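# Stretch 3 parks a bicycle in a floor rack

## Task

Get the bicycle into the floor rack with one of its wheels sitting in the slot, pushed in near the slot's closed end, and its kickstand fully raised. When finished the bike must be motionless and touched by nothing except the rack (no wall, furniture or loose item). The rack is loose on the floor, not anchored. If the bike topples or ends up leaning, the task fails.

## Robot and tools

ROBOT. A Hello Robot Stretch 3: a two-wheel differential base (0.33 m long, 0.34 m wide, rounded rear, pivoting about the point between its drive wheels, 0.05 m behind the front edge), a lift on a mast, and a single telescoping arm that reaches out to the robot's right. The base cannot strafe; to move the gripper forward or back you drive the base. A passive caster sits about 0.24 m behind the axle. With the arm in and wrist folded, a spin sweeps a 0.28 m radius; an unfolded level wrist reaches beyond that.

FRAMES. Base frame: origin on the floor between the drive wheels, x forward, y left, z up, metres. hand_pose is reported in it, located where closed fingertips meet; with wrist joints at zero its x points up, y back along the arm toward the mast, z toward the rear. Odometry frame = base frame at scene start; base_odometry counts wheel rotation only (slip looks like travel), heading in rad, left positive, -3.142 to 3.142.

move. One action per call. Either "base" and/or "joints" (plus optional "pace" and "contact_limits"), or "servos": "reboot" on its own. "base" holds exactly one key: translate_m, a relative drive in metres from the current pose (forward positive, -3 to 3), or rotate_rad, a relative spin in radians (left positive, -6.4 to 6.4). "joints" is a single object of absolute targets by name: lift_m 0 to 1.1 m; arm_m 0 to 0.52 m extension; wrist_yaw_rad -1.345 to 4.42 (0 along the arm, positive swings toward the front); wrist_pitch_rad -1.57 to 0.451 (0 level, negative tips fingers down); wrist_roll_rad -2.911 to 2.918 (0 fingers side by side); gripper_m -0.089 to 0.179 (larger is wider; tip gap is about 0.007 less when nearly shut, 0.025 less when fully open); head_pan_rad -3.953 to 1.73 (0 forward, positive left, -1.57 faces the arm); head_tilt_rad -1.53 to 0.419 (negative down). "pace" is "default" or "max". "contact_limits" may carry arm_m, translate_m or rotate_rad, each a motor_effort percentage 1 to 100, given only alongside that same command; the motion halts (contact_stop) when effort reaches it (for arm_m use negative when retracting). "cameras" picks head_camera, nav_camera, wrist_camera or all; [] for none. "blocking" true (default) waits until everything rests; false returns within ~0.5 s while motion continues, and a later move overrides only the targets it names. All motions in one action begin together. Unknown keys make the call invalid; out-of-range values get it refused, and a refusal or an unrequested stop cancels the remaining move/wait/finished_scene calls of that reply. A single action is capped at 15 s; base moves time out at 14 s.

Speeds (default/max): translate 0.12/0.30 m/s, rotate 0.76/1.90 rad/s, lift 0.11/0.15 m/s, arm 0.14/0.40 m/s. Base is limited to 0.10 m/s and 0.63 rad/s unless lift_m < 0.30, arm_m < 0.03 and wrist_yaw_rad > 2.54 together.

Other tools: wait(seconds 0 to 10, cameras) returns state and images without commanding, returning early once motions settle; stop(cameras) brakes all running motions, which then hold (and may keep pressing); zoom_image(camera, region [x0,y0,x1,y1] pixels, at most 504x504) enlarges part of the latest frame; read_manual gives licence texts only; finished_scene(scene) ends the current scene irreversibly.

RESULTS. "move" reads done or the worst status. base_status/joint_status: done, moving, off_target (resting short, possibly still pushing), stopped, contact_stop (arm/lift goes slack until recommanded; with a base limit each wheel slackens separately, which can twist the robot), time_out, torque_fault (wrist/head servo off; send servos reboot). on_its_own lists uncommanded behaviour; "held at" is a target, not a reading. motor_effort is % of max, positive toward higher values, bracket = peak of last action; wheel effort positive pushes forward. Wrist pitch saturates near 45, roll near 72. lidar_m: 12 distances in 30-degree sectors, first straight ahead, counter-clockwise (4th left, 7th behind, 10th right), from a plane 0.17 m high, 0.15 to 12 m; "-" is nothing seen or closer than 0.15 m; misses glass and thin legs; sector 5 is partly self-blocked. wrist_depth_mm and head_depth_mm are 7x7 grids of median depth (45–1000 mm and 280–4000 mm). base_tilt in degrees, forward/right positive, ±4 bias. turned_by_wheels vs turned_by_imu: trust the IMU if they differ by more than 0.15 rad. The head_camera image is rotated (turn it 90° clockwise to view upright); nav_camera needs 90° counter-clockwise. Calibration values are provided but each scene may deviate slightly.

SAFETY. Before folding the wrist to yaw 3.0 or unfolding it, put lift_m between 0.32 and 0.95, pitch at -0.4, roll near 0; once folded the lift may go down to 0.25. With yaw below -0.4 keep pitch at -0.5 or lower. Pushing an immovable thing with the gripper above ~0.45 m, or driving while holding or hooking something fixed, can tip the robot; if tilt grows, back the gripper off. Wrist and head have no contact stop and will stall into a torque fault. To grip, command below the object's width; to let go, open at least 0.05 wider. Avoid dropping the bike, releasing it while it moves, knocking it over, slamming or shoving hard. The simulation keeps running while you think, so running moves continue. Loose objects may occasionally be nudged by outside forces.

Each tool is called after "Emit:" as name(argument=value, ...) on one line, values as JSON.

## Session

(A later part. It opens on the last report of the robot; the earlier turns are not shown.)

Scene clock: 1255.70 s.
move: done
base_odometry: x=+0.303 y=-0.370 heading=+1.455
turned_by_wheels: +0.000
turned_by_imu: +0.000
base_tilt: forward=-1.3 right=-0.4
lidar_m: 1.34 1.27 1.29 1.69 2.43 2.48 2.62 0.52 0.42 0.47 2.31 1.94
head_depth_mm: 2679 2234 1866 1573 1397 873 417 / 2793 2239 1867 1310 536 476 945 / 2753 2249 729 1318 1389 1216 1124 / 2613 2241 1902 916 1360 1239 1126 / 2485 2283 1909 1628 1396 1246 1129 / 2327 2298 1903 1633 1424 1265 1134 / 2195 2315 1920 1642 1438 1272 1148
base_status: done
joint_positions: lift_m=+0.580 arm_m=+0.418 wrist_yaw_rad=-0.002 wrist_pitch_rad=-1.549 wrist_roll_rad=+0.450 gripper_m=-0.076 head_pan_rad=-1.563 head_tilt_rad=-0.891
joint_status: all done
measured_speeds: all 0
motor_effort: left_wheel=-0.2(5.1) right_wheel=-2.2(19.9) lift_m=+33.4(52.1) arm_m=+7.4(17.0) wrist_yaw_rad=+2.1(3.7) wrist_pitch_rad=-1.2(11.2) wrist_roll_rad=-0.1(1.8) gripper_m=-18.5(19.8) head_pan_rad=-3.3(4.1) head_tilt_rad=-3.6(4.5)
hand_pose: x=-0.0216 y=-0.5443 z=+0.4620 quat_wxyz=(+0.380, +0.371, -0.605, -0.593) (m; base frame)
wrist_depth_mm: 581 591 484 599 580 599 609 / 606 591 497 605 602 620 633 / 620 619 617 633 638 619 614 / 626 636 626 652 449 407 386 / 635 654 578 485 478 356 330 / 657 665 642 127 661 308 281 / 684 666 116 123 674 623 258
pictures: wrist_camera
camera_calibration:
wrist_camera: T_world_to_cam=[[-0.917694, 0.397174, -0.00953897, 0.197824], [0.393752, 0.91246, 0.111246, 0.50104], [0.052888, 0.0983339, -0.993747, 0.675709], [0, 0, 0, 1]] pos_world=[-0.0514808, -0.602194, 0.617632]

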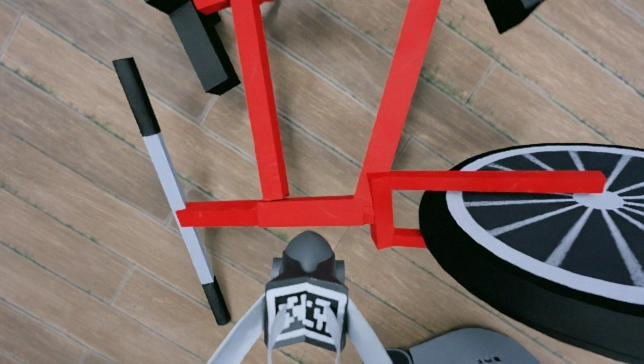

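Emit:
move(base={"translate_m":0.222}, joints={"gripper_m":0.08,"arm_m":0.4,"wrist_roll_rad":0.3}, cameras=[])

Emit:
move(joints={"lift_m":0.21,"wrist_pitch_rad":-1.56,"wrist_yaw_rad":0}, cameras=["wrist_camera"])

Scene clock: 1282.40 s.
move: done
base_odometry: x=+0.329 y=-0.149 heading=+1.455
turned_by_wheels: +0.000
turned_by_imu: +0.001
base_tilt: forward=-1.4 right=-0.4
lidar_m: 1.14 1.08 1.10 1.45 2.55 2.61 2.82 0.55 0.54 0.67 2.19 1.65
head_depth_mm: 2757 2233 1868 1430 1398 1144 416 / 2741 2225 1869 1362 535 484 944 / 2669 2253 1889 772 1356 1257 1129 / 2492 2260 1885 1524 1420 1244 1130 / 2330 2281 1908 1625 1416 1260 1142 / 2184 2274 1900 1638 1428 1265 1142 / 2075 2229 1930 1630 1438 1266 1137
base_status: done
joint_positions: lift_m=+0.580 arm_m=+0.400 wrist_yaw_rad=-0.002 wrist_pitch_rad=-1.549 wrist_roll_rad=+0.305 gripper_m=+0.080 head_pan_rad=-1.563 head_tilt_rad=-0.891
joint_status: all done
measured_speeds: all 0
motor_effort: left_wheel=+1.8(6.5) right_wheel=+2.1(6.2) lift_m=+29.9(31.7) arm_m=-15.3(22.2) wrist_yaw_rad=+2.3(3.6) wrist_pitch_rad=-1.1(1.5) wrist_roll_rad=-1.8(2.7) gripper_m=+0.2(81.3) head_pan_rad=-3.7(4.1) head_tilt_rad=-3.6(4.8)
hand_pose: x=-0.0216 y=-0.5263 z=+0.4620 quat_wxyz=(+0.422, +0.413, -0.576, -0.565) (m; base frame)
wrist_depth_mm: 604 593 592 592 471 598 466 / 594 599 620 613 609 609 608 / 616 615 628 607 613 634 622 / 620 630 626 627 631 484 476 / 638 639 634 649 647 655 654 / 654 651 654 655 144 656 673 / 658 116 674 682 125 672 674
pictures: none
No camera images: "cameras" was empty.

Scene clock: 1286.60 s.
move: done
base_odometry: x=+0.329 y=-0.149 heading=+1.455
turned_by_wheels: +0.000
turned_by_imu: +0.000
base_tilt: forward=-1.3 right=-0.5
lidar_m: 1.15 1.08 1.11 1.44 2.55 2.60 2.82 0.55 0.55 0.67 2.19 1.65
head_depth_mm: 2784 2210 1870 1422 1397 1206 1123 / 2742 2246 1874 1581 1375 1209 942 / 2627 2241 1877 1619 987 1216 1114 / 2521 2269 1882 1608 1362 1242 1128 / 2372 2274 1906 1626 1419 1262 1128 / 2217 2298 1919 1636 1427 1266 1137 / 2072 2247 1912 1636 1431 1276 1145
base_status: not commanded
joint_positions: lift_m=+0.210 arm_m=+0.400 wrist_yaw_rad=-0.002 wrist_pitch_rad=-1.556 wrist_roll_rad=+0.305 gripper_m=+0.080 head_pan_rad=-1.563 head_tilt_rad=-0.891
joint_status: all done
joint sent to its limit — wrist_pitch_rad, lower limit.
measured_speeds: all 0
motor_effort: left_wheel=+1.8(2.5) right_wheel=+1.0(2.3) lift_m=+18.9(26.5) arm_m=-3.7(15.6) wrist_yaw_rad=+2.1(3.5) wrist_pitch_rad=+0.1(3.2) wrist_roll_rad=-2.0(2.3) gripper_m=+0.7(1.1) head_pan_rad=-2.9(3.9) head_tilt_rad=-3.3(4.8)
hand_pose: x=-0.0216 y=-0.5246 z=+0.0921 quat_wxyz=(+0.421, +0.414, -0.574, -0.567) (m; base frame)
wrist_depth_mm: 234 235 233 106 238 239 241 / 237 239 241 115 242 242 246 / 244 243 246 127 247 249 250 / 249 250 250 135 137 138 144 / 253 254 256 150 135 131 126 / 258 258 261 189 144 268 269 / 265 116 268 200 125 270 275
pictures: wrist_camera
camera_calibration:
wrist_camera: T_world_to_cam=[[-0.965352, 0.260904, -0.00488325, 0.113538], [0.25857, 0.958902, 0.116828, 0.545156], [0.0351635, 0.111518, -0.99314, 0.3127], [0, 0, 0, 1]] pos_world=[-0.0423525, -0.587246, 0.247419]

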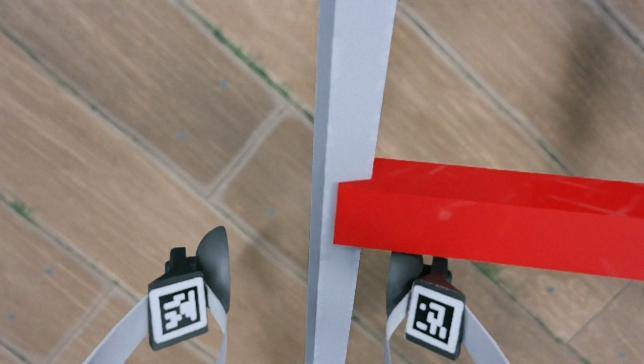

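Emit:
move(base={"translate_m":-0.009}, joints={"arm_m":0.382}, cameras=[])

Emit:
move(joints={"lift_m":0.152}, cameras=["wrist_camera"])

Scene clock: 1290.37 s.
move: done
base_odometry: x=+0.328 y=-0.158 heading=+1.455
turned_by_wheels: +0.000
turned_by_imu: +0.000
base_tilt: forward=-1.3 right=-0.4
lidar_m: 1.15 1.09 1.12 1.45 2.54 2.60 2.81 0.55 0.54 0.67 2.19 1.67
head_depth_mm: 2794 2237 1844 1442 1386 1213 1124 / 2725 2262 1873 1519 1379 1209 938 / 2650 2237 1879 1614 992 1220 1108 / 2536 2271 1888 1629 1374 1242 1133 / 2373 2282 1902 1627 1427 1256 1138 / 2185 2292 1912 1635 1436 1264 1135 / 2077 2256 1930 1642 1435 1269 1145
base_status: done
joint_positions: lift_m=+0.210 arm_m=+0.382 wrist_yaw_rad=-0.002 wrist_pitch_rad=-1.555 wrist_roll_rad=+0.305 gripper_m=+0.080 head_pan_rad=-1.563 head_tilt_rad=-0.891
joint_status: all done
measured_speeds: all 0
motor_effort: left_wheel=-1.9(6.0) right_wheel=-2.6(5.9) lift_m=+19.5(19.5) arm_m=-15.2(18.9) wrist_yaw_rad=+2.6(2.8) wrist_pitch_rad=+0.0(0.3) wrist_roll_rad=-2.0(2.2) gripper_m=+0.3(1.1) head_pan_rad=-2.7(3.5) head_tilt_rad=-4.0(4.6)
hand_pose: x=-0.0216 y=-0.5067 z=+0.0921 quat_wxyz=(+0.421, +0.414, -0.575, -0.567) (m; base frame)
wrist_depth_mm: 232 235 236 116 239 240 239 / 238 239 241 122 244 243 246 / 243 244 245 128 247 248 249 / 250 247 251 134 130 124 123 / 254 257 258 164 257 260 130 / 261 256 261 263 144 265 266 / 265 116 267 219 125 270 272
pictures: none
No camera images: "cameras" was empty.

Scene clock: 1291.73 s.
move: done
base_odometry: x=+0.328 y=-0.158 heading=+1.455
turned_by_wheels: +0.000
turned_by_imu: +0.000
base_tilt: forward=-1.3 right=-0.4
lidar_m: 1.15 1.09 1.11 1.45 2.55 2.60 2.81 0.55 0.54 0.67 2.20 1.67
head_depth_mm: 2788 2236 1874 1448 1380 1211 1118 / 2725 2243 1894 1511 1384 1220 1091 / 2622 2245 1883 1612 1037 1218 1111 / 2571 2259 1901 1616 1388 1243 1134 / 2370 2286 1891 1606 1424 1264 1134 / 2210 2285 1917 1622 1438 1263 1140 / 2093 2246 1907 1627 1425 1268 1142
base_status: not commanded
joint_positions: lift_m=+0.152 arm_m=+0.382 wrist_yaw_rad=-0.002 wrist_pitch_rad=-1.555 wrist_roll_rad=+0.305 gripper_m=+0.080 head_pan_rad=-1.563 head_tilt_rad=-0.891
joint_status: all done
measured_speeds: all 0
motor_effort: left_wheel=-1.9(2.2) right_wheel=-2.7(2.8) lift_m=+18.7(22.7) arm_m=-14.5(15.8) wrist_yaw_rad=+0.4(2.8) wrist_pitch_rad=+0.0(0.2) wrist_roll_rad=-1.7(2.2) gripper_m=+0.5(0.9) head_pan_rad=-3.4(3.7) head_tilt_rad=-3.4(4.8)
hand_pose: x=-0.0216 y=-0.5067 z=+0.0341 quat_wxyz=(+0.421, +0.414, -0.575, -0.567) (m; base frame)
wrist_depth_mm: 179 178 - - 182 183 184 / 182 183 183 66 186 187 187 / 187 187 189 72 90 190 190 / 190 191 192 72 71 69 - / 193 195 195 80 75 73 - / 198 198 142 97 126 203 - / 202 116 204 115 125 206 209
pictures: wrist_camera
camera_calibration:
wrist_camera: T_world_to_cam=[[-0.965431, 0.260611, -0.00496061, 0.108442], [0.258281, 0.959016, 0.116528, 0.534855], [0.0351258, 0.111219, -0.993175, 0.252947], [0, 0, 0, 1]] pos_world=[-0.0423343, -0.569328, 0.189433]

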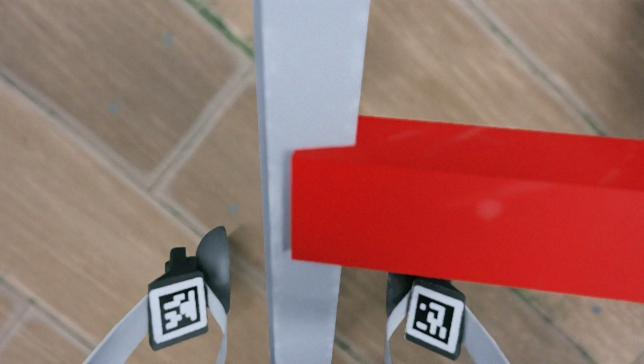

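Emit:
move(joints={"arm_m":0.37}, cameras=[])

Emit:
move(joints={"gripper_m":-0.089}, cameras=[])

Emit:
move(base={"translate_m":-0.035}, joints={"lift_m":0.31}, cameras=[])

Emit:
move(base={"translate_m":-0.045}, joints={"lift_m":0.4}, cameras=[])

Emit:
move(base={"translate_m":-0.067}, joints={"lift_m":0.49,"gripper_m":-0.08,"wrist_roll_rad":0.4}, cameras=[])

Emit:
move(base={"translate_m":-0.075}, joints={"lift_m":0.57,"wrist_roll_rad":0.45}, cameras=["wrist_camera"])

Emit:
move(base={"translate_m":-0.078}, joints={"lift_m":0.635}, cameras=["wrist_camera"])

Emit:
move(base={"translate_m":-0.08}, joints={"lift_m":0.69}, cameras=["wrist_camera"])

Scene clock: 1299.70 s.
move: done
base_odometry: x=+0.328 y=-0.158 heading=+1.455
turned_by_wheels: +0.000
turned_by_imu: +0.000
base_tilt: forward=-1.3 right=-0.4
lidar_m: 1.15 1.09 1.11 1.45 2.54 2.60 2.81 0.55 0.54 0.67 2.20 1.67
head_depth_mm: 2809 2196 1870 1429 1380 1211 1124 / 2758 2259 1879 1505 1377 1224 1093 / 2647 2264 1868 1602 1027 1207 1114 / 2552 2287 1893 1615 1415 1236 1134 / 2347 2289 1899 1623 1422 1263 1134 / 2227 2287 1900 1637 1430 1272 1135 / 2095 2254 1930 1648 1433 1273 1136
base_status: not commanded
joint_positions: lift_m=+0.152 arm_m=+0.370 wrist_yaw_rad=-0.002 wrist_pitch_rad=-1.555 wrist_roll_rad=+0.305 gripper_m=+0.080 head_pan_rad=-1.563 head_tilt_rad=-0.891
joint_status: all done
measured_speeds: all 0
motor_effort: left_wheel=-1.5(2.2) right_wheel=-2.7(2.8) lift_m=+19.8(19.8) arm_m=-14.8(21.5) wrist_yaw_rad=+1.9(2.3) wrist_pitch_rad=+0.0(0.2) wrist_roll_rad=-2.0(2.0) gripper_m=+0.6(1.0) head_pan_rad=-2.9(3.8) head_tilt_rad=-4.0(4.4)
hand_pose: x=-0.0216 y=-0.4947 z=+0.0341 quat_wxyz=(+0.421, +0.414, -0.575, -0.566) (m; base frame)
wrist_depth_mm: 179 178 - 181 182 182 183 / 182 184 69 76 184 186 187 / 186 187 76 71 67 - 67 / 189 190 190 77 76 72 - / 193 195 195 94 198 78 - / 198 197 129 199 144 203 205 / 204 116 203 204 125 208 209
pictures: none
No camera images: "cameras" was empty.

Scene clock: 1302.03 s.
move: done
base_odometry: x=+0.328 y=-0.158 heading=+1.455
turned_by_wheels: +0.000
turned_by_imu: +0.001
base_tilt: forward=-1.3 right=-0.4
lidar_m: 1.15 1.09 1.11 1.45 2.55 2.60 2.82 0.55 0.54 0.67 2.20 1.67
head_depth_mm: 2767 2206 1869 1434 1368 1203 1121 / 2697 2249 1861 1536 1373 1230 1097 / 2622 2236 1889 1614 1035 1215 1110 / 2556 2278 1883 1619 1424 1239 1128 / 2348 2309 1901 1620 1425 1263 1139 / 2202 2282 1916 1631 1420 1268 1137 / 2073 2238 1916 1641 1432 1268 1142
base_status: not commanded
joint_positions: lift_m=+0.152 arm_m=+0.370 wrist_yaw_rad=-0.002 wrist_pitch_rad=-1.553 wrist_roll_rad=+0.303 gripper_m=-0.087 head_pan_rad=-1.563 head_tilt_rad=-0.891
joint_status: all done
measured_speeds: all 0
motor_effort: left_wheel=+4.8(5.0) right_wheel=-10.3(10.3) lift_m=+20.2(20.8) arm_m=-13.7(15.4) wrist_yaw_rad=+1.4(3.4) wrist_pitch_rad=-0.4(0.7) wrist_roll_rad=-1.1(2.1) gripper_m=-46.5(100.0) head_pan_rad=-3.2(3.9) head_tilt_rad=-4.0(4.5)
hand_pose: x=-0.0216 y=-0.4952 z=+0.0341 quat_wxyz=(+0.422, +0.415, -0.575, -0.565) (m; base frame)
wrist_depth_mm: 181 180 - - 183 183 184 / 184 183 184 69 183 186 187 / 187 187 187 72 67 - 67 / 191 191 192 77 76 72 - / 194 197 196 93 198 78 - / 199 201 125 129 200 203 203 / 202 201 128 117 124 206 208
pictures: none
No camera images: "cameras" was empty.

Scene clock: 1304.30 s.
move: done
base_odometry: x=+0.324 y=-0.193 heading=+1.455
turned_by_wheels: -0.001
turned_by_imu: -0.001
base_tilt: forward=-1.3 right=-0.4
lidar_m: 1.19 1.12 1.14 1.49 2.53 2.57 2.78 0.54 0.51 0.36 2.22 1.71
head_depth_mm: 2802 2205 1855 1425 1401 1224 1121 / 2761 2220 1863 1505 1337 1213 666 / 2642 2234 1871 1549 910 1234 1124 / 2518 2281 1887 1615 1367 1237 1133 / 2383 2314 1885 1620 1418 1253 1130 / 2248 2320 1893 1635 1419 1270 1139 / 2079 2247 1918 1637 1429 1274 1145
base_status: done
joint_positions: lift_m=+0.310 arm_m=+0.370 wrist_yaw_rad=-0.003 wrist_pitch_rad=-1.495 wrist_roll_rad=+0.310 gripper_m=-0.079 head_pan_rad=-1.563 head_tilt_rad=-0.891
joint_status: all done
measured_speeds: all 0
on_its_own: gripper_m is held at -0.079, not at your -0.089, by its stall guard, which is still easing; right_wheel is at rest, and its effort (+22.7) is outside its rest range (-21 to +21); wrist_pitch_rad is at rest, and its effort (-11.4) is outside its rest range (-8 to +12)
motor_effort: left_wheel=-12.4(13.0) right_wheel=+22.7(36.3) lift_m=+47.9(50.7) arm_m=-6.3(18.6) wrist_yaw_rad=+2.7(5.8) wrist_pitch_rad=-11.4(12.2) wrist_roll_rad=-3.7(3.8) gripper_m=-21.9(46.0) head_pan_rad=-3.4(4.0) head_tilt_rad=-4.4(4.6)
hand_pose: x=-0.0216 y=-0.5104 z=+0.1914 quat_wxyz=(+0.431, +0.400, -0.593, -0.550) (m; base frame)
wrist_depth_mm: 337 342 342 97 339 339 344 / 342 342 340 105 344 346 347 / 343 345 352 104 104 108 113 / 350 350 348 113 358 115 119 / 355 354 359 123 356 358 361 / 359 361 126 128 363 363 366 / 358 362 122 139 123 370 367
pictures: none
No camera images: "cameras" was empty.

Scene clock: 1305.97 s.
move: done
base_odometry: x=+0.319 y=-0.238 heading=+1.454
turned_by_wheels: -0.001
turned_by_imu: +0.000
base_tilt: forward=-1.4 right=-0.4
lidar_m: 1.23 1.15 1.18 1.55 2.50 2.55 2.74 0.58 0.57 2.38 2.24 1.77
head_depth_mm: 2777 2237 1856 1402 1376 1224 1123 / 2750 2224 1873 1420 1124 666 586 / 2698 2242 1883 1166 1062 1249 1127 / 2563 2276 1887 1616 1371 1238 1132 / 2396 2290 1913 1631 1415 1260 1136 / 2245 2310 1882 1631 1430 1258 1141 / 2127 2252 1916 1646 1429 1273 1140
base_status: done
joint_positions: lift_m=+0.400 arm_m=+0.370 wrist_yaw_rad=-0.005 wrist_pitch_rad=-1.496 wrist_roll_rad=+0.312 gripper_m=-0.073 head_pan_rad=-1.563 head_tilt_rad=-0.891
joint_status: all done
measured_speeds: all 0
on_its_own: gripper_m is held at -0.074, not at your -0.089, by its stall guard, which is not easing now; wrist_pitch_rad is at rest, and its effort (-11.1) is outside its rest range (-8 to +12)
motor_effort: left_wheel=-9.3(17.1) right_wheel=+12.1(20.1) lift_m=+47.5(51.1) arm_m=-14.8(17.9) wrist_yaw_rad=+4.0(5.5) wrist_pitch_rad=-11.1(11.3) wrist_roll_rad=-3.8(4.4) gripper_m=-20.3(21.2) head_pan_rad=-3.3(3.9) head_tilt_rad=-4.2(4.5)
hand_pose: x=-0.0216 y=-0.5101 z=+0.2814 quat_wxyz=(+0.430, +0.399, -0.593, -0.551) (m; base frame)
wrist_depth_mm: 425 432 431 108 427 433 174 / 434 429 431 114 432 434 175 / 433 435 440 120 117 125 146 / 441 442 441 124 447 139 149 / 443 446 449 130 451 455 456 / 457 454 126 131 460 462 465 / 461 463 123 146 455 471 467
pictures: none
No camera images: "cameras" was empty.

Scene clock: 1307.73 s.
move: off_target
base_odometry: x=+0.311 y=-0.304 heading=+1.454
turned_by_wheels: +0.000
turned_by_imu: +0.000
base_tilt: forward=-1.3 right=-0.4
lidar_m: 1.29 1.21 1.24 1.61 2.47 2.52 2.69 0.57 0.55 2.41 2.28 1.85
head_depth_mm: 2700 2248 1863 1416 1249 1210 1103 / 2791 2241 1873 1277 664 564 513 / 2718 2248 1878 753 1332 1256 1129 / 2566 2256 1888 1584 1345 1237 1131 / 2461 2284 1899 1623 1417 1263 1132 / 2290 2312 1889 1640 1424 1266 1134 / 2175 2282 1923 1641 1430 1268 1139
base_status: done
joint_positions: lift_m=+0.490 arm_m=+0.370 wrist_yaw_rad=-0.002 wrist_pitch_rad=-1.491 wrist_roll_rad=+0.404 gripper_m=-0.076 head_pan_rad=-1.563 head_tilt_rad=-0.891
joint_status: gripper_m off_target (ended at -0.076, target -0.080); the others done
measured_speeds: all 0
on_its_own: wrist_pitch_rad is at rest, and its effort (-11.8) is outside its rest range (-8 to +12)
motor_effort: left_wheel=-3.3(13.3) right_wheel=+2.3(11.3) lift_m=+40.8(52.0) arm_m=-10.1(15.1) wrist_yaw_rad=+1.8(5.7) wrist_pitch_rad=-11.8(12.8) wrist_roll_rad=-1.3(3.9) gripper_m=-19.5(68.5) head_pan_rad=-3.3(3.5) head_tilt_rad=-4.1(4.6)
hand_pose: x=-0.0216 y=-0.5111 z=+0.3714 quat_wxyz=(+0.404, +0.373, -0.613, -0.567) (m; base frame)
wrist_depth_mm: 521 523 519 122 523 213 292 / 530 534 526 123 521 213 195 / 532 526 532 127 136 155 180 / 541 542 547 135 533 538 542 / 547 551 544 138 553 542 542 / 542 557 127 133 549 559 550 / 572 554 123 129 552 555 558
pictures: none
No camera images: "cameras" was empty.

Scene clock: 1309.60 s.
move: done
base_odometry: x=+0.302 y=-0.379 heading=+1.454
turned_by_wheels: +0.000
turned_by_imu: +0.000
base_tilt: forward=-1.3 right=-0.4
lidar_m: 1.35 1.27 1.30 1.69 2.43 2.47 2.61 0.50 0.39 0.42 2.32 1.95
head_depth_mm: 2704 2236 1852 1565 1394 872 425 / 2792 2265 1875 1391 544 493 944 / 2731 2256 1861 718 1385 1220 1127 / 2645 2275 1886 774 1334 1216 1123 / 2497 2278 1893 1623 1400 1233 1134 / 2329 2311 1909 1624 1421 1261 1140 / 2213 2316 1917 1632 1427 1275 1142
base_status: done
joint_positions: lift_m=+0.570 arm_m=+0.370 wrist_yaw_rad=-0.001 wrist_pitch_rad=-1.548 wrist_roll_rad=+0.446 gripper_m=-0.076 head_pan_rad=-1.563 head_tilt_rad=-0.891
joint_status: all done
measured_speeds: all 0
motor_effort: left_wheel=-0.9(16.9) right_wheel=-0.8(19.7) lift_m=+33.9(53.8) arm_m=-4.1(10.2) wrist_yaw_rad=+0.6(2.2) wrist_pitch_rad=-1.2(12.8) wrist_roll_rad=+0.8(1.8) gripper_m=-18.5(20.9) head_pan_rad=-3.5(4.1) head_tilt_rad=-4.2(4.6)
hand_pose: x=-0.0216 y=-0.4965 z=+0.4520 quat_wxyz=(+0.381, +0.372, -0.605, -0.592) (m; base frame)
wrist_depth_mm: 578 580 481 591 581 591 602 / 589 602 490 602 606 603 599 / 608 596 608 620 605 609 490 / 610 617 620 490 435 377 355 / 637 636 632 629 469 319 293 / 645 636 635 128 665 293 251 / 652 664 117 123 588 565 670
pictures: wrist_camera
camera_calibration:
wrist_camera: T_world_to_cam=[[-0.919449, 0.393087, -0.00975895, 0.176781], [0.389705, 0.914282, 0.110541, 0.459726], [0.0523747, 0.0978337, -0.993824, 0.660837], [0, 0, 0, 1]] pos_world=[-0.0512274, -0.554461, 0.607663]

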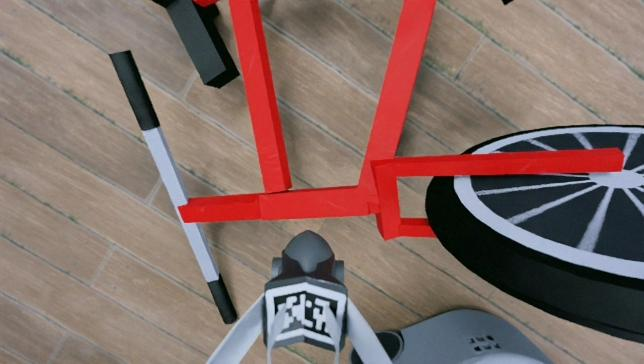

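Scene clock: 1311.50 s.
move: done
base_odometry: x=+0.293 y=-0.456 heading=+1.454
turned_by_wheels: +0.000
turned_by_imu: +0.000
base_tilt: forward=-1.3 right=-0.5
lidar_m: 1.42 1.34 1.36 1.79 2.38 2.43 2.55 0.42 0.36 0.37 0.64 2.05
head_depth_mm: 2684 2223 1870 1595 1391 418 368 / 2813 2247 1866 547 483 904 1105 / 2723 2270 639 1380 1362 1197 1123 / 2645 2302 1890 726 1361 1222 1138 / 2534 2274 1906 1627 1370 1236 1136 / 2371 2297 1912 1614 1428 1254 1131 / 2250 2311 1924 1647 1434 1272 1140
base_status: done
joint_positions: lift_m=+0.635 arm_m=+0.370 wrist_yaw_rad=-0.001 wrist_pitch_rad=-1.548 wrist_roll_rad=+0.446 gripper_m=-0.076 head_pan_rad=-1.563 head_tilt_rad=-0.891
joint_status: all done
measured_speeds: all 0
motor_effort: left_wheel=-2.0(6.1) right_wheel=-2.6(7.4) lift_m=+32.6(36.6) arm_m=+1.0(5.2) wrist_yaw_rad=+1.5(2.1) wrist_pitch_rad=-1.5(1.6) wrist_roll_rad=+1.2(1.5) gripper_m=-18.3(19.1) head_pan_rad=-3.2(3.8) head_tilt_rad=-4.2(4.6)
hand_pose: x=-0.0216 y=-0.4965 z=+0.5170 quat_wxyz=(+0.381, +0.372, -0.605, -0.592) (m; base frame)
wrist_depth_mm: 649 509 645 640 458 662 666 / 654 653 659 646 654 667 670 / 668 661 676 673 690 679 695 / 687 676 694 697 541 513 547 / 698 691 582 542 491 461 441 / 711 726 711 128 715 398 378 / 728 730 117 123 586 577 748
pictures: wrist_camera
camera_calibration:
wrist_camera: T_world_to_cam=[[-0.91945, 0.393088, -0.00968397, 0.177358], [0.389704, 0.914261, 0.110716, 0.452394], [0.0523748, 0.0980238, -0.993805, 0.72552], [0, 0, 0, 1]] pos_world=[-0.0512273, -0.554442, 0.672655]

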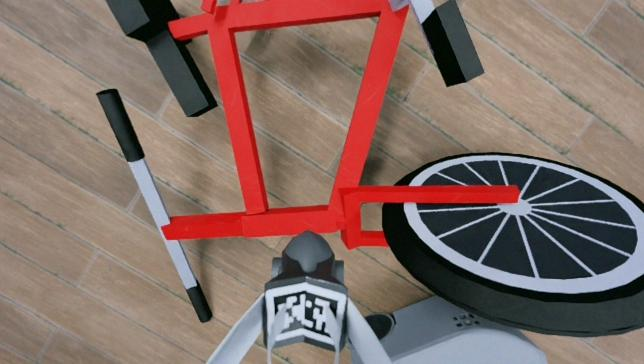

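Scene clock: 1313.40 s.
move: done
base_odometry: x=+0.284 y=-0.536 heading=+1.454
turned_by_wheels: +0.000
turned_by_imu: +0.000
base_tilt: forward=-1.3 right=-0.5
lidar_m: 1.49 1.40 1.44 1.87 2.34 2.38 2.48 0.40 0.32 0.35 0.68 2.14
head_depth_mm: 2604 2246 1856 1592 412 357 325 / 2775 2249 575 480 1334 924 1111 / 2813 2269 604 1405 1324 1093 1126 / 2685 2259 635 1350 1393 1201 1129 / 2589 2290 1881 1618 1343 1225 1138 / 2426 2295 1907 1631 1398 1245 1139 / 2286 2299 1922 1644 1426 1273 1142
base_status: done
joint_positions: lift_m=+0.690 arm_m=+0.370 wrist_yaw_rad=-0.001 wrist_pitch_rad=-1.548 wrist_roll_rad=+0.446 gripper_m=-0.076 head_pan_rad=-1.563 head_tilt_rad=-0.891
joint_status: all done
measured_speeds: all 0
motor_effort: left_wheel=-0.9(6.3) right_wheel=-2.0(7.0) lift_m=+33.7(38.6) arm_m=+6.2(6.2) wrist_yaw_rad=+1.6(2.1) wrist_pitch_rad=-1.4(1.6) wrist_roll_rad=+1.3(1.4) gripper_m=-18.1(18.8) head_pan_rad=-3.3(3.8) head_tilt_rad=-3.5(4.9)
hand_pose: x=-0.0216 y=-0.4965 z=+0.5720 quat_wxyz=(+0.381, +0.372, -0.605, -0.592) (m; base frame)
wrist_depth_mm: 695 680 690 693 708 695 703 / 703 572 720 719 746 724 725 / 715 719 722 731 743 730 731 / 719 746 748 737 755 754 761 / 756 724 636 578 541 508 786 / 782 785 762 127 453 432 801 / 771 779 117 124 641 620 810
pictures: wrist_camera
camera_calibration:
wrist_camera: T_world_to_cam=[[-0.91945, 0.393089, -0.00967902, 0.177886], [0.389704, 0.914259, 0.110727, 0.446295], [0.0523748, 0.0980363, -0.993804, 0.780184], [0, 0, 0, 1]] pos_world=[-0.0512273, -0.554441, 0.727654]

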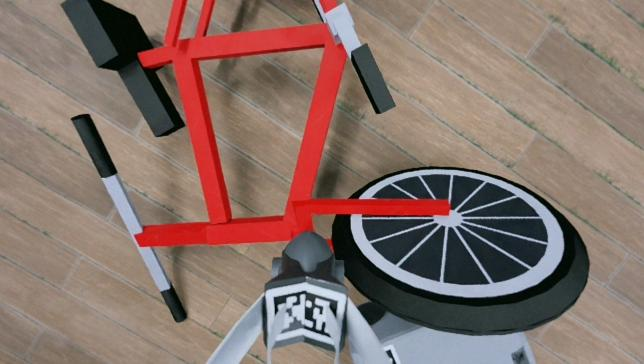

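Emit:
move(joints={"arm_m":0.0,"wrist_roll_rad":0.0,"lift_m":0.75}, cameras=[])

Emit:
move(base={"translate_m":0.85}, joints={"head_pan_rad":-1.7,"head_tilt_rad":-0.75}, cameras=["head_camera","nav_camera"])

Scene clock: 1374.33 s.
move: done
base_odometry: x=+0.284 y=-0.536 heading=+1.454
turned_by_wheels: +0.000
turned_by_imu: +0.001
base_tilt: forward=-1.3 right=-0.5
lidar_m: 1.49 1.40 1.43 1.87 2.33 2.38 2.49 0.40 0.32 0.35 0.68 2.14
head_depth_mm: 2607 2226 1862 1591 1406 299 330 / 2789 2252 1883 1530 1406 301 339 / 2765 2260 1872 1424 1335 324 352 / 2701 2276 1891 1470 1386 1136 1115 / 2573 2270 1898 1627 1343 1225 1133 / 2400 2304 1912 1621 1400 1238 1133 / 2272 2298 1931 1643 1435 1274 1141
base_status: not commanded
joint_positions: lift_m=+0.750 arm_m=+0.000 wrist_yaw_rad=+0.000 wrist_pitch_rad=-1.550 wrist_roll_rad=+0.003 gripper_m=-0.076 head_pan_rad=-1.563 head_tilt_rad=-0.891
joint_status: all done
measured_speeds: all 0
motor_effort: left_wheel=-0.4(1.6) right_wheel=-2.0(2.3) lift_m=+31.2(40.0) arm_m=-15.1(22.1) wrist_yaw_rad=+0.3(2.1) wrist_pitch_rad=-0.9(1.5) wrist_roll_rad=-0.9(3.2) gripper_m=-18.0(18.9) head_pan_rad=-3.1(3.8) head_tilt_rad=-3.3(4.6)
hand_pose: x=-0.0216 y=-0.1261 z=+0.6320 quat_wxyz=(+0.504, +0.494, -0.506, -0.496) (m; base frame)
wrist_depth_mm: 759 768 769 611 729 767 769 / 778 769 739 769 433 781 782 / 789 776 795 809 808 813 801 / 800 787 801 651 656 847 817 / 804 816 833 638 661 849 859 / 855 857 837 128 697 843 850 / 833 851 117 123 865 880 897
pictures: none
No camera images: "cameras" was empty.

Scene clock: 1383.97 s.
move: done
base_odometry: x=+0.383 y=+0.308 heading=+1.454
turned_by_wheels: +0.000
turned_by_imu: +0.005
base_tilt: forward=-1.3 right=-0.5
lidar_m: 0.74 0.70 0.72 0.94 2.22 2.86 1.14 0.92 0.83 2.05 1.94 1.07
head_depth_mm: 3083 2897 2213 1811 1524 1318 289 / 2876 2896 2239 1820 1530 1322 291 / 2623 2787 2247 1839 1530 1326 301 / 2338 2626 2263 1824 1541 1335 324 / 2137 2421 2290 1839 1550 1333 1178 / 1994 2216 2260 1854 1551 1347 1181 / 1856 2045 2192 1848 1568 1346 1187
base_status: done
joint_positions: lift_m=+0.750 arm_m=+0.000 wrist_yaw_rad=+0.000 wrist_pitch_rad=-1.550 wrist_roll_rad=+0.003 gripper_m=-0.076 head_pan_rad=-1.692 head_tilt_rad=-0.754
joint_status: all done
measured_speeds: all 0
motor_effort: left_wheel=+0.7(6.3) right_wheel=+1.6(5.6) lift_m=+27.1(31.9) arm_m=-12.6(15.8) wrist_yaw_rad=+0.0(1.9) wrist_pitch_rad=-1.1(1.4) wrist_roll_rad=-1.3(1.6) gripper_m=-17.8(19.2) head_pan_rad=-3.6(5.5) head_tilt_rad=+1.8(3.8)
hand_pose: x=-0.0216 y=-0.1261 z=+0.6320 quat_wxyz=(+0.504, +0.494, -0.506, -0.496) (m; base frame)
wrist_depth_mm: 750 757 757 770 772 765 750 / 772 792 770 777 774 800 783 / 776 786 813 805 790 789 794 / 789 795 798 653 657 825 816 / 831 838 809 652 665 832 818 / 814 845 846 128 678 862 863 / 843 857 117 124 862 877 885
pictures: head_camera (sideways), nav_camera (sideways)
camera_calibration:
head_camera: T_world_to_cam=[[0.129177, 0.678134, -0.723497, 0.966947], [0.989588, -0.134856, 0.0502856, -0.0688732], [-0.0634678, -0.72246, -0.688494, 0.857806], [0, 0, 0, 1]] pos_world=[-0.00230824, -0.0452774, 1.29364]
nav_camera: T_world_to_cam=[[-0.079003, -0.683835, 0.725347, -0.89977], [-0.99633, 0.0782077, -0.0347859, 0.103917], [-0.0329399, -0.725433, -0.687504, 0.85102], [0, 0, 0, 1]] pos_world=[0.0604841, -0.00606295, 1.24134]

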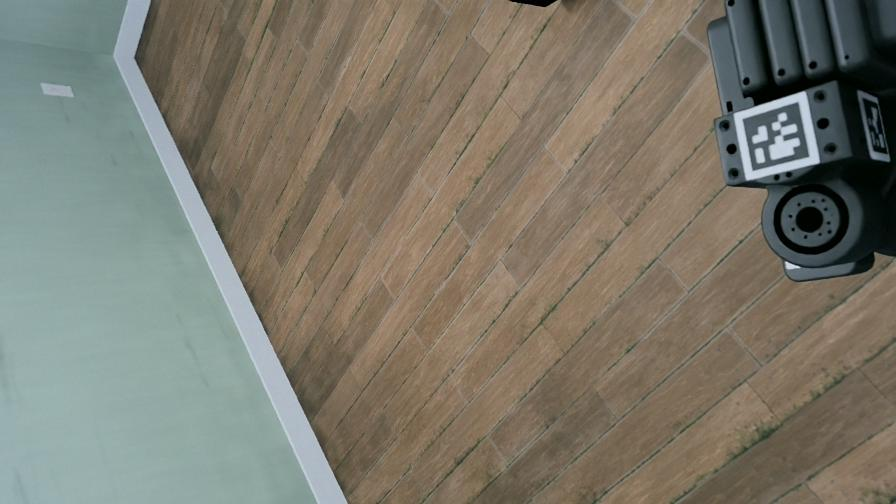

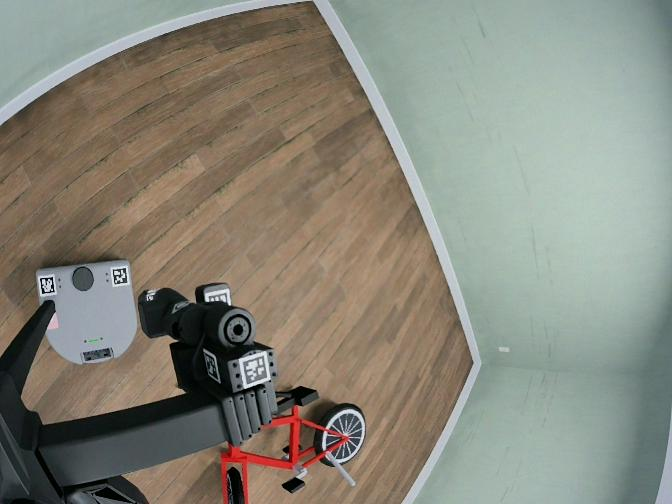

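Emit:
move(base={"rotate_rad":-1.6}, cameras=[])

Emit:
move(base={"translate_m":0.82}, cameras=[])

Emit:
move(base={"rotate_rad":-1.6}, joints={"head_pan_rad":-0.3,"head_tilt_rad":-0.8}, cameras=["head_camera","nav_camera"])

Scene clock: 1392.03 s.
move: done
base_odometry: x=+0.383 y=+0.308 heading=-0.146
turned_by_wheels: -1.600
turned_by_imu: -1.570
base_tilt: forward=-1.3 right=-0.5
lidar_m: 2.07 1.94 1.09 0.75 0.70 0.71 0.92 2.09 2.85 1.18 0.93 0.83
head_depth_mm: 2820 2917 2219 1805 1511 1307 289 / 3023 2933 2231 1773 1529 1322 291 / 3343 2926 2265 1728 1535 1337 301 / 3559 3020 2259 1800 1539 1329 324 / 3494 2978 2299 1847 1549 1352 1169 / 3208 3005 2285 1854 1559 1352 1183 / 2978 3029 2315 1860 1461 1350 1163
base_status: done
joint_positions: lift_m=+0.750 arm_m=+0.000 wrist_yaw_rad=+0.000 wrist_pitch_rad=-1.550 wrist_roll_rad=+0.003 gripper_m=-0.076 head_pan_rad=-1.692 head_tilt_rad=-0.754
joint_status: not commanded
measured_speeds: all 0
motor_effort: left_wheel=+4.1(9.9) right_wheel=-4.9(7.6) lift_m=+23.3(25.9) arm_m=-14.7(15.7) wrist_yaw_rad=-0.2(2.1) wrist_pitch_rad=-0.9(1.3) wrist_roll_rad=-1.3(1.4) gripper_m=-18.0(18.9) head_pan_rad=-2.8(4.1) head_tilt_rad=+2.0(2.6)
hand_pose: x=-0.0216 y=-0.1261 z=+0.6320 quat_wxyz=(+0.504, +0.494, -0.506, -0.496) (m; base frame)
wrist_depth_mm: 756 759 744 768 784 776 794 / 777 783 776 780 760 795 821 / 789 784 797 799 779 810 784 / 820 834 805 642 669 832 828 / 813 812 833 650 650 850 859 / 847 852 850 128 690 846 869 / 834 859 117 124 854 878 886
pictures: none
No camera images: "cameras" was empty.

Scene clock: 1401.37 s.
move: done
base_odometry: x=+1.194 y=+0.189 heading=-0.146
turned_by_wheels: +0.000
turned_by_imu: +0.005
base_tilt: forward=-1.4 right=-0.5
lidar_m: 1.34 1.27 1.29 1.24 1.17 1.19 1.54 3.44 0.56 0.56 0.83 1.97
head_depth_mm: 3451 2878 2220 1717 1524 1312 290 / 3672 2898 2233 1523 1388 1227 291 / 3458 2943 2277 1826 1502 1278 301 / 3219 2981 2278 1836 1471 1293 323 / 2931 3004 2280 1802 1450 1312 1173 / 2685 2927 2318 1862 1349 1346 1188 / 2516 2723 2327 1865 1373 1345 1188
base_status: done
joint_positions: lift_m=+0.750 arm_m=+0.000 wrist_yaw_rad=+0.000 wrist_pitch_rad=-1.550 wrist_roll_rad=+0.003 gripper_m=-0.076 head_pan_rad=-1.692 head_tilt_rad=-0.754
joint_status: not commanded
measured_speeds: all 0
motor_effort: left_wheel=+2.1(9.3) right_wheel=+0.2(4.0) lift_m=+18.3(23.7) arm_m=-12.4(15.4) wrist_yaw_rad=-0.4(1.8) wrist_pitch_rad=-1.0(1.3) wrist_roll_rad=-1.3(1.6) gripper_m=-18.4(19.2) head_pan_rad=-3.7(4.1) head_tilt_rad=+1.7(2.8)
hand_pose: x=-0.0216 y=-0.1261 z=+0.6320 quat_wxyz=(+0.504, +0.494, -0.506, -0.496) (m; base frame)
wrist_depth_mm: 737 757 774 761 769 771 784 / 767 780 781 788 776 803 810 / 799 783 794 789 789 837 777 / 825 826 814 652 648 814 833 / 830 848 834 640 678 816 853 / 805 858 845 128 693 853 863 / 837 868 117 123 873 856 871
pictures: none
No camera images: "cameras" was empty.

Scene clock: 1405.00 s.
move: done
base_odometry: x=+1.194 y=+0.189 heading=-1.746
turned_by_wheels: -1.600
turned_by_imu: -1.570
base_tilt: forward=-1.3 right=-0.4
lidar_m: 0.56 0.82 2.00 1.36 1.27 1.29 1.25 1.16 1.18 1.51 3.31 0.56
head_depth_mm: 3112 2676 1965 1745 1485 1296 1149 / 3307 2691 2138 1754 1488 1280 1150 / 3528 2721 2131 1450 1443 1279 1153 / 3603 2719 2172 1688 1413 1292 1151 / 3525 2770 2160 1739 1431 1263 1159 / 3206 2796 2191 1770 1466 1272 1166 / 2866 2793 2184 1788 1316 1324 1167
base_status: done
joint_positions: lift_m=+0.750 arm_m=+0.000 wrist_yaw_rad=+0.000 wrist_pitch_rad=-1.550 wrist_roll_rad=+0.003 gripper_m=-0.076 head_pan_rad=-0.308 head_tilt_rad=-0.790
joint_status: all done
measured_speeds: all 0
motor_effort: left_wheel=+4.2(8.5) right_wheel=-5.0(7.8) lift_m=+20.7(20.9) arm_m=-15.0(15.6) wrist_yaw_rad=+0.0(2.1) wrist_pitch_rad=-1.0(1.4) wrist_roll_rad=-1.0(1.7) gripper_m=-18.8(19.1) head_pan_rad=+3.7(7.3) head_tilt_rad=-4.3(6.8)
hand_pose: x=-0.0216 y=-0.1261 z=+0.6320 quat_wxyz=(+0.504, +0.494, -0.506, -0.496) (m; base frame)
wrist_depth_mm: 745 764 759 768 766 769 794 / 763 765 794 795 778 788 784 / 776 791 816 796 779 812 803 / 801 796 796 649 657 844 820 / 814 833 822 673 663 838 864 / 829 847 865 128 674 877 864 / 847 864 117 123 899 884 885
pictures: head_camera (sideways), nav_camera (sideways)
camera_calibration:
head_camera: T_world_to_cam=[[-0.66632, 0.260788, -0.698575, 0.939322], [0.31836, 0.946664, 0.0497419, -0.0640686], [0.674288, -0.189255, -0.713805, 0.886226], [0, 0, 0, 1]] pos_world=[0.0487141, -0.0165898, 1.29197]
nav_camera: T_world_to_cam=[[0.681322, -0.212571, 0.700439, -0.871947], [-0.263466, -0.963986, -0.0362784, 0.101388], [0.682925, -0.159824, -0.71279, 0.879541], [0, 0, 0, 1]] pos_world=[0.0201284, 0.0529582, 1.24135]

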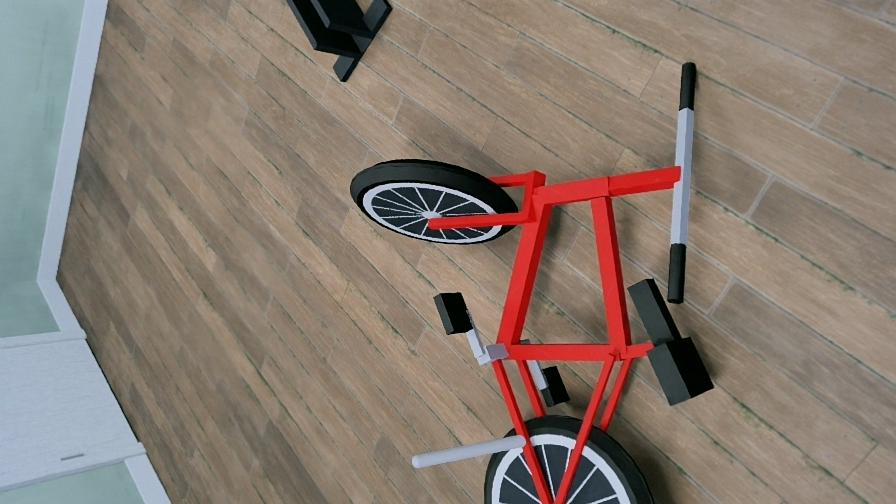

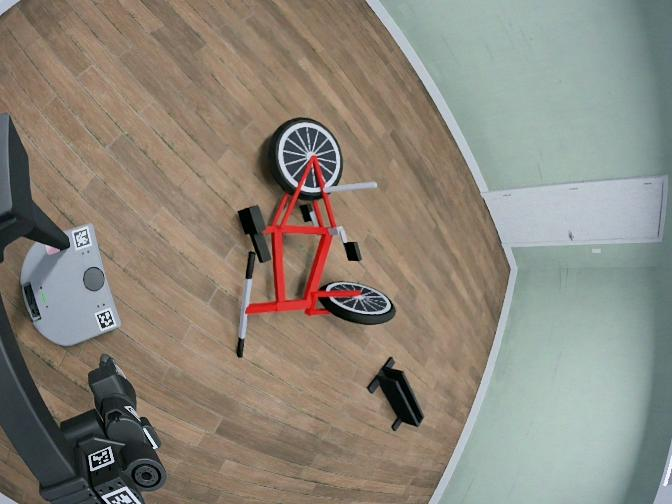

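Emit:
move(base={"rotate_rad":1.6}, cameras=[])

Emit:
move(base={"translate_m":-0.82}, cameras=[])

Emit:
move(base={"rotate_rad":1.595}, cameras=[])

Emit:
move(base={"translate_m":-0.5}, joints={"head_pan_rad":-1.57,"head_tilt_rad":-0.9,"gripper_m":0.1}, cameras=["head_camera"])

Scene clock: 1477.43 s.
move: done
base_odometry: x=+1.194 y=+0.189 heading=-0.146
turned_by_wheels: +1.600
turned_by_imu: +1.571
base_tilt: forward=-1.3 right=-0.5
lidar_m: 1.35 1.27 1.29 1.24 1.16 1.19 1.54 3.44 0.56 0.56 0.83 1.96
head_depth_mm: 2381 2553 2110 1736 1495 1290 1141 / 2492 2692 2130 1754 1485 1296 1152 / 2238 2492 2133 1754 1489 1299 1156 / 1946 2178 2158 1754 1507 1317 1155 / 1724 1908 2059 1780 1512 1320 1156 / 1528 1682 1883 1789 1520 1320 1166 / 1390 1517 1656 1742 1528 1323 1167
base_status: done
joint_positions: lift_m=+0.750 arm_m=+0.000 wrist_yaw_rad=+0.000 wrist_pitch_rad=-1.550 wrist_roll_rad=+0.003 gripper_m=-0.076 head_pan_rad=-0.308 head_tilt_rad=-0.790
joint_status: not commanded
measured_speeds: all 0
motor_effort: left_wheel=-4.4(7.9) right_wheel=+4.7(7.9) lift_m=+24.6(24.8) arm_m=-14.6(15.7) wrist_yaw_rad=+0.9(2.0) wrist_pitch_rad=-0.9(1.3) wrist_roll_rad=-1.3(1.7) gripper_m=-18.0(18.9) head_pan_rad=+3.7(4.9) head_tilt_rad=-4.9(5.2)
hand_pose: x=-0.0216 y=-0.1261 z=+0.6320 quat_wxyz=(+0.504, +0.494, -0.506, -0.496) (m; base frame)
wrist_depth_mm: 758 770 763 759 761 765 774 / 761 794 783 792 798 798 784 / 789 802 799 808 803 799 810 / 826 823 803 650 646 817 827 / 811 812 824 666 678 839 842 / 821 849 860 128 668 880 855 / 861 867 116 124 860 871 872
pictures: none
No camera images: "cameras" was empty.

Scene clock: 1486.77 s.
move: done
base_odometry: x=+0.383 y=+0.308 heading=-0.146
turned_by_wheels: +0.000
turned_by_imu: -0.004
base_tilt: forward=-1.3 right=-0.5
lidar_m: 2.07 1.93 1.09 0.75 0.70 0.71 0.92 2.09 2.85 1.17 0.92 0.83
head_depth_mm: 2832 2675 2111 1617 1425 1271 1147 / 2996 2689 2126 1727 1463 1299 1149 / 3225 2719 2132 1743 1494 1299 1157 / 3003 2715 2155 1770 1502 1305 1162 / 2671 2749 2145 1789 1515 1314 1163 / 2344 2540 2186 1789 1538 1317 1173 / 2146 2346 2202 1800 1520 1320 1165
base_status: done
joint_positions: lift_m=+0.750 arm_m=+0.000 wrist_yaw_rad=+0.000 wrist_pitch_rad=-1.550 wrist_roll_rad=+0.003 gripper_m=-0.076 head_pan_rad=-0.308 head_tilt_rad=-0.790
joint_status: not commanded
measured_speeds: all 0
motor_effort: left_wheel=-2.8(8.8) right_wheel=-0.5(4.2) lift_m=+30.1(30.6) arm_m=-12.6(15.3) wrist_yaw_rad=+1.0(2.1) wrist_pitch_rad=-1.1(1.3) wrist_roll_rad=-1.1(1.7) gripper_m=-17.6(19.2) head_pan_rad=+3.9(4.6) head_tilt_rad=-5.0(5.6)
hand_pose: x=-0.0216 y=-0.1261 z=+0.6320 quat_wxyz=(+0.504, +0.494, -0.506, -0.496) (m; base frame)
wrist_depth_mm: 774 757 762 757 765 761 778 / 751 778 765 789 771 772 769 / 771 792 783 779 781 816 803 / 792 815 823 657 652 826 840 / 834 828 816 646 668 840 884 / 878 828 833 128 688 841 843 / 833 859 117 124 859 878 855
pictures: none
No camera images: "cameras" was empty.

Scene clock: 1490.40 s.
move: done
base_odometry: x=+0.383 y=+0.308 heading=+1.449
turned_by_wheels: +1.595
turned_by_imu: +1.566
base_tilt: forward=-1.3 right=-0.4
lidar_m: 0.75 0.70 0.72 0.93 2.19 2.86 1.15 0.93 0.83 2.06 1.94 1.07
head_depth_mm: 1714 1968 2121 1751 1490 1287 1143 / 1383 1692 1960 1758 1496 1296 1159 / 1183 1391 1643 1733 1498 1299 1158 / 1035 1167 1361 1587 1512 1314 1162 / 918 1026 1161 1329 1458 1313 1166 / 822 910 1013 1140 1301 1323 1166 / 748 816 896 1000 1126 1258 1173
base_status: done
joint_positions: lift_m=+0.750 arm_m=+0.000 wrist_yaw_rad=+0.000 wrist_pitch_rad=-1.550 wrist_roll_rad=+0.003 gripper_m=-0.076 head_pan_rad=-0.308 head_tilt_rad=-0.790
joint_status: not commanded
measured_speeds: all 0
motor_effort: left_wheel=-4.1(9.3) right_wheel=+4.5(8.2) lift_m=+32.4(32.5) arm_m=-15.2(15.7) wrist_yaw_rad=+0.1(1.8) wrist_pitch_rad=-1.1(1.3) wrist_roll_rad=-1.2(1.7) gripper_m=-18.5(19.1) head_pan_rad=+3.8(4.7) head_tilt_rad=-4.1(5.3)
hand_pose: x=-0.0216 y=-0.1261 z=+0.6320 quat_wxyz=(+0.504, +0.494, -0.506, -0.496) (m; base frame)
wrist_depth_mm: 739 786 778 779 786 753 764 / 774 765 779 788 796 789 790 / 776 805 798 813 818 811 796 / 785 809 812 630 658 841 844 / 816 818 841 657 652 857 821 / 835 838 835 128 673 871 871 / 846 871 117 124 860 913 886
pictures: none
No camera images: "cameras" was empty.

Scene clock: 1496.53 s.
move: done
base_odometry: x=+0.322 y=-0.188 heading=+1.449
turned_by_wheels: +0.000
turned_by_imu: -0.002
base_tilt: forward=-1.3 right=-0.5
lidar_m: 1.18 1.11 1.14 1.48 2.53 2.58 2.79 0.52 0.52 0.63 2.21 1.71
head_depth_mm: 2789 2221 1865 1434 1355 300 330 / 2726 2270 1870 1519 1366 299 339 / 2646 2258 1884 1618 1360 326 341 / 2564 2295 1895 1623 1417 1220 948 / 2415 2299 1897 1635 1426 1266 1134 / 2229 2333 1910 1642 1430 1271 1132 / 2103 2262 1919 1642 1434 1270 1138
base_status: done
joint_positions: lift_m=+0.750 arm_m=+0.000 wrist_yaw_rad=+0.000 wrist_pitch_rad=-1.550 wrist_roll_rad=+0.003 gripper_m=+0.100 head_pan_rad=-1.562 head_tilt_rad=-0.888
joint_status: all done
measured_speeds: all 0
motor_effort: left_wheel=-2.1(8.9) right_wheel=-0.5(4.1) lift_m=+33.2(34.6) arm_m=-12.1(15.4) wrist_yaw_rad=+0.7(2.2) wrist_pitch_rad=-0.9(1.3) wrist_roll_rad=-1.2(1.6) gripper_m=+1.0(80.7) head_pan_rad=-3.5(6.6) head_tilt_rad=-5.5(6.5)
hand_pose: x=-0.0216 y=-0.1261 z=+0.6320 quat_wxyz=(+0.504, +0.494, -0.506, -0.496) (m; base frame)
wrist_depth_mm: 764 774 775 784 754 648 571 / 778 779 778 787 782 785 805 / 788 774 800 818 817 817 814 / 795 803 806 643 658 822 820 / 828 828 823 664 670 866 839 / 862 122 829 677 143 837 853 / 861 122 854 855 868 886 889
pictures: head_camera (sideways)
camera_calibration:
head_camera: T_world_to_cam=[[0.0393463, 0.779793, -0.6248, 0.838885], [0.99878, -0.0120132, 0.0479041, -0.0658203], [0.0298494, -0.625922, -0.779314, 0.975346], [0, 0, 0, 1]] pos_world=[0.00361941, -0.0444563, 1.28739]

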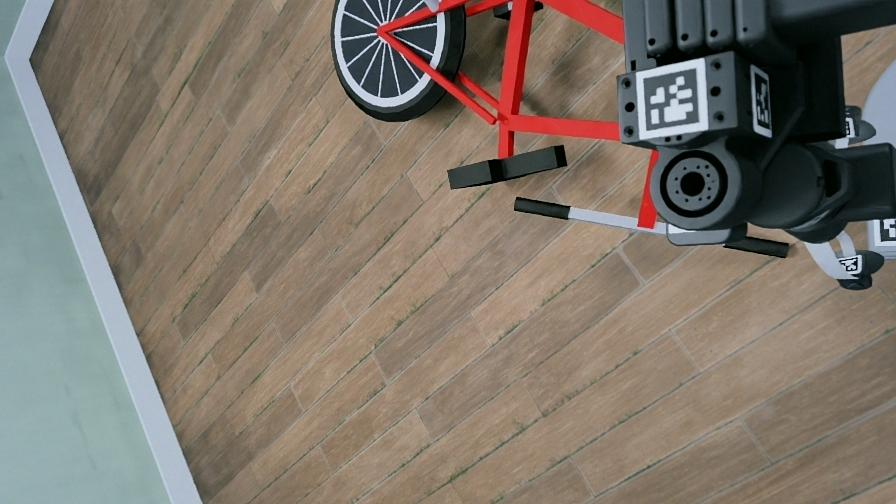

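Emit:
move(joints={"arm_m":0.437,"wrist_roll_rad":0.25,"gripper_m":0.1}, cameras=[])

Emit:
move(joints={"lift_m":0.29,"wrist_pitch_rad":-1.56}, cameras=["wrist_camera"])

Scene clock: 1505.87 s.
move: done
base_odometry: x=+0.322 y=-0.188 heading=+1.449
turned_by_wheels: +0.000
turned_by_imu: +0.000
base_tilt: forward=-1.3 right=-0.4
lidar_m: 1.18 1.11 1.14 1.48 2.53 2.58 2.79 0.52 0.52 0.63 2.22 1.71
head_depth_mm: 2778 2227 1847 405 337 314 1079 / 2761 2070 468 426 1322 1218 1121 / 2680 584 1759 1586 1359 1235 1123 / 2554 2143 662 1589 1418 1238 1132 / 2381 2297 1900 1620 1421 1260 1134 / 2224 2337 1893 1638 1432 1271 1138 / 2108 2258 1923 1638 1437 1267 1145
base_status: not commanded
joint_positions: lift_m=+0.750 arm_m=+0.437 wrist_yaw_rad=+0.000 wrist_pitch_rad=-1.550 wrist_roll_rad=+0.247 gripper_m=+0.100 head_pan_rad=-1.562 head_tilt_rad=-0.889
joint_status: all done
measured_speeds: all 0
motor_effort: left_wheel=-2.6(3.2) right_wheel=-0.5(0.6) lift_m=+33.2(34.4) arm_m=+15.0(22.5) wrist_yaw_rad=+1.3(1.4) wrist_pitch_rad=-0.9(1.2) wrist_roll_rad=+0.8(2.3) gripper_m=+0.2(1.4) head_pan_rad=-3.1(4.2) head_tilt_rad=-4.9(6.0)
hand_pose: x=-0.0216 y=-0.5630 z=+0.6320 quat_wxyz=(+0.439, +0.430, -0.563, -0.553) (m; base frame)
wrist_depth_mm: 766 755 761 775 770 750 766 / 773 759 775 770 773 766 602 / 804 773 807 793 784 791 791 / 797 811 809 820 781 662 858 / 798 800 815 824 833 824 602 / 837 122 847 855 143 838 526 / 826 121 871 868 706 850 877
pictures: none
No camera images: "cameras" was empty.

Scene clock: 1510.87 s.
move: done
base_odometry: x=+0.322 y=-0.188 heading=+1.449
turned_by_wheels: +0.000
turned_by_imu: +0.000
base_tilt: forward=-1.3 right=-0.4
lidar_m: 1.18 1.11 1.13 1.48 2.53 2.58 2.79 0.52 0.52 0.63 2.22 1.70
head_depth_mm: 2807 2213 1883 1435 1350 1205 1125 / 2759 2273 1870 1524 1357 1160 694 / 2652 2257 1887 1618 965 1215 1124 / 2589 2277 1903 1619 1370 1241 1129 / 2385 2297 1917 1636 1429 1261 1136 / 2238 2307 1919 1649 1432 1270 1139 / 2104 2263 1927 1642 1434 1271 1143
base_status: not commanded
joint_positions: lift_m=+0.290 arm_m=+0.437 wrist_yaw_rad=+0.000 wrist_pitch_rad=-1.550 wrist_roll_rad=+0.247 gripper_m=+0.100 head_pan_rad=-1.562 head_tilt_rad=-0.889
joint_status: all done
joint sent to its limit — wrist_pitch_rad, lower limit.
measured_speeds: all 0
motor_effort: left_wheel=-2.8(3.2) right_wheel=-0.4(0.7) lift_m=+18.7(32.7) arm_m=+13.5(16.1) wrist_yaw_rad=-0.2(2.0) wrist_pitch_rad=-1.1(2.6) wrist_roll_rad=+0.8(1.3) gripper_m=+0.1(1.5) head_pan_rad=-3.0(4.1) head_tilt_rad=-5.2(5.9)
hand_pose: x=-0.0216 y=-0.5630 z=+0.1720 quat_wxyz=(+0.439, +0.430, -0.563, -0.553) (m; base frame)
wrist_depth_mm: 310 313 315 312 316 210 183 / 313 317 320 155 322 323 190 / 321 325 328 182 329 330 192 / 327 333 333 192 338 338 197 / 336 333 337 338 345 345 202 / 339 123 345 230 148 233 209 / - 121 354 268 231 119 210
pictures: wrist_camera
camera_calibration:
wrist_camera: T_world_to_cam=[[-0.979261, 0.202539, -0.00511682, 0.0907992], [0.200718, 0.973274, 0.111581, 0.5804], [0.0275797, 0.10824, -0.993742, 0.394418], [0, 0, 0, 1]] pos_world=[-0.0384587, -0.625971, 0.327652]

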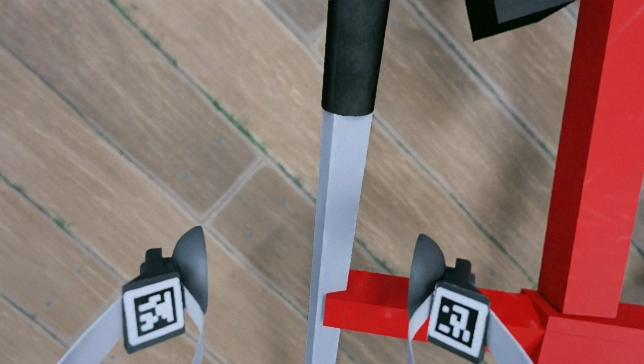

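Emit:
move(base={"translate_m":-0.01}, joints={"arm_m":0.457,"wrist_roll_rad":0.33,"lift_m":0.24}, cameras=["wrist_camera"])

Scene clock: 1516.83 s.
move: done
base_odometry: x=+0.321 y=-0.198 heading=+1.449
turned_by_wheels: +0.000
turned_by_imu: +0.000
base_tilt: forward=-1.3 right=-0.5
lidar_m: 1.19 1.12 1.15 1.49 2.52 2.57 2.78 0.51 0.51 0.63 2.22 1.72
head_depth_mm: 2758 2230 1862 1423 1351 1203 1117 / 2795 2256 1878 1497 1370 1207 753 / 2629 2277 1884 1605 1016 1215 1113 / 2554 2262 1894 1627 1338 1242 1129 / 2417 2296 1905 1631 1425 1265 1136 / 2222 2296 1907 1634 1433 1274 1141 / 2069 2255 1903 1645 1429 1276 1134
base_status: done
joint_positions: lift_m=+0.240 arm_m=+0.457 wrist_yaw_rad=+0.000 wrist_pitch_rad=-1.551 wrist_roll_rad=+0.325 gripper_m=+0.100 head_pan_rad=-1.562 head_tilt_rad=-0.889
joint_status: all done
measured_speeds: all 0
motor_effort: left_wheel=-3.6(6.5) right_wheel=-1.1(4.6) lift_m=+19.8(22.5) arm_m=+15.3(24.0) wrist_yaw_rad=+1.3(1.8) wrist_pitch_rad=-1.0(1.2) wrist_roll_rad=+1.4(2.3) gripper_m=+0.4(1.0) head_pan_rad=-4.0(4.1) head_tilt_rad=-4.6(5.4)
hand_pose: x=-0.0216 y=-0.5830 z=+0.1220 quat_wxyz=(+0.417, +0.408, -0.580, -0.569) (m; base frame)
wrist_depth_mm: 264 260 265 90 268 272 267 / 268 268 269 98 273 272 276 / 271 276 277 108 279 276 281 / 282 281 281 116 286 285 285 / 286 284 288 132 289 293 288 / 292 123 292 152 145 294 184 / 295 122 300 174 185 120 184
pictures: wrist_camera
camera_calibration:
wrist_camera: T_world_to_cam=[[-0.960463, 0.278329, -0.00659481, 0.139356], [0.275876, 0.954651, 0.111956, 0.596138], [0.0374565, 0.105711, -0.993691, 0.345625], [0, 0, 0, 1]] pos_world=[-0.0435596, -0.644426, 0.277622]

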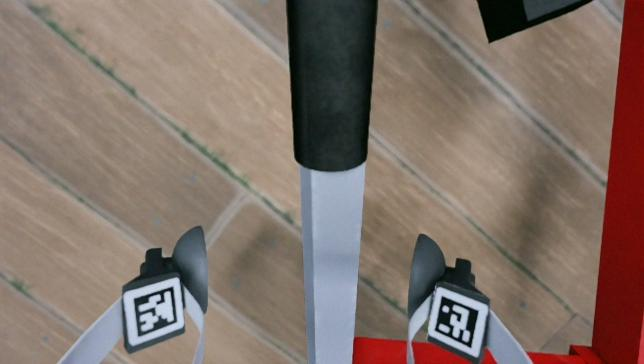

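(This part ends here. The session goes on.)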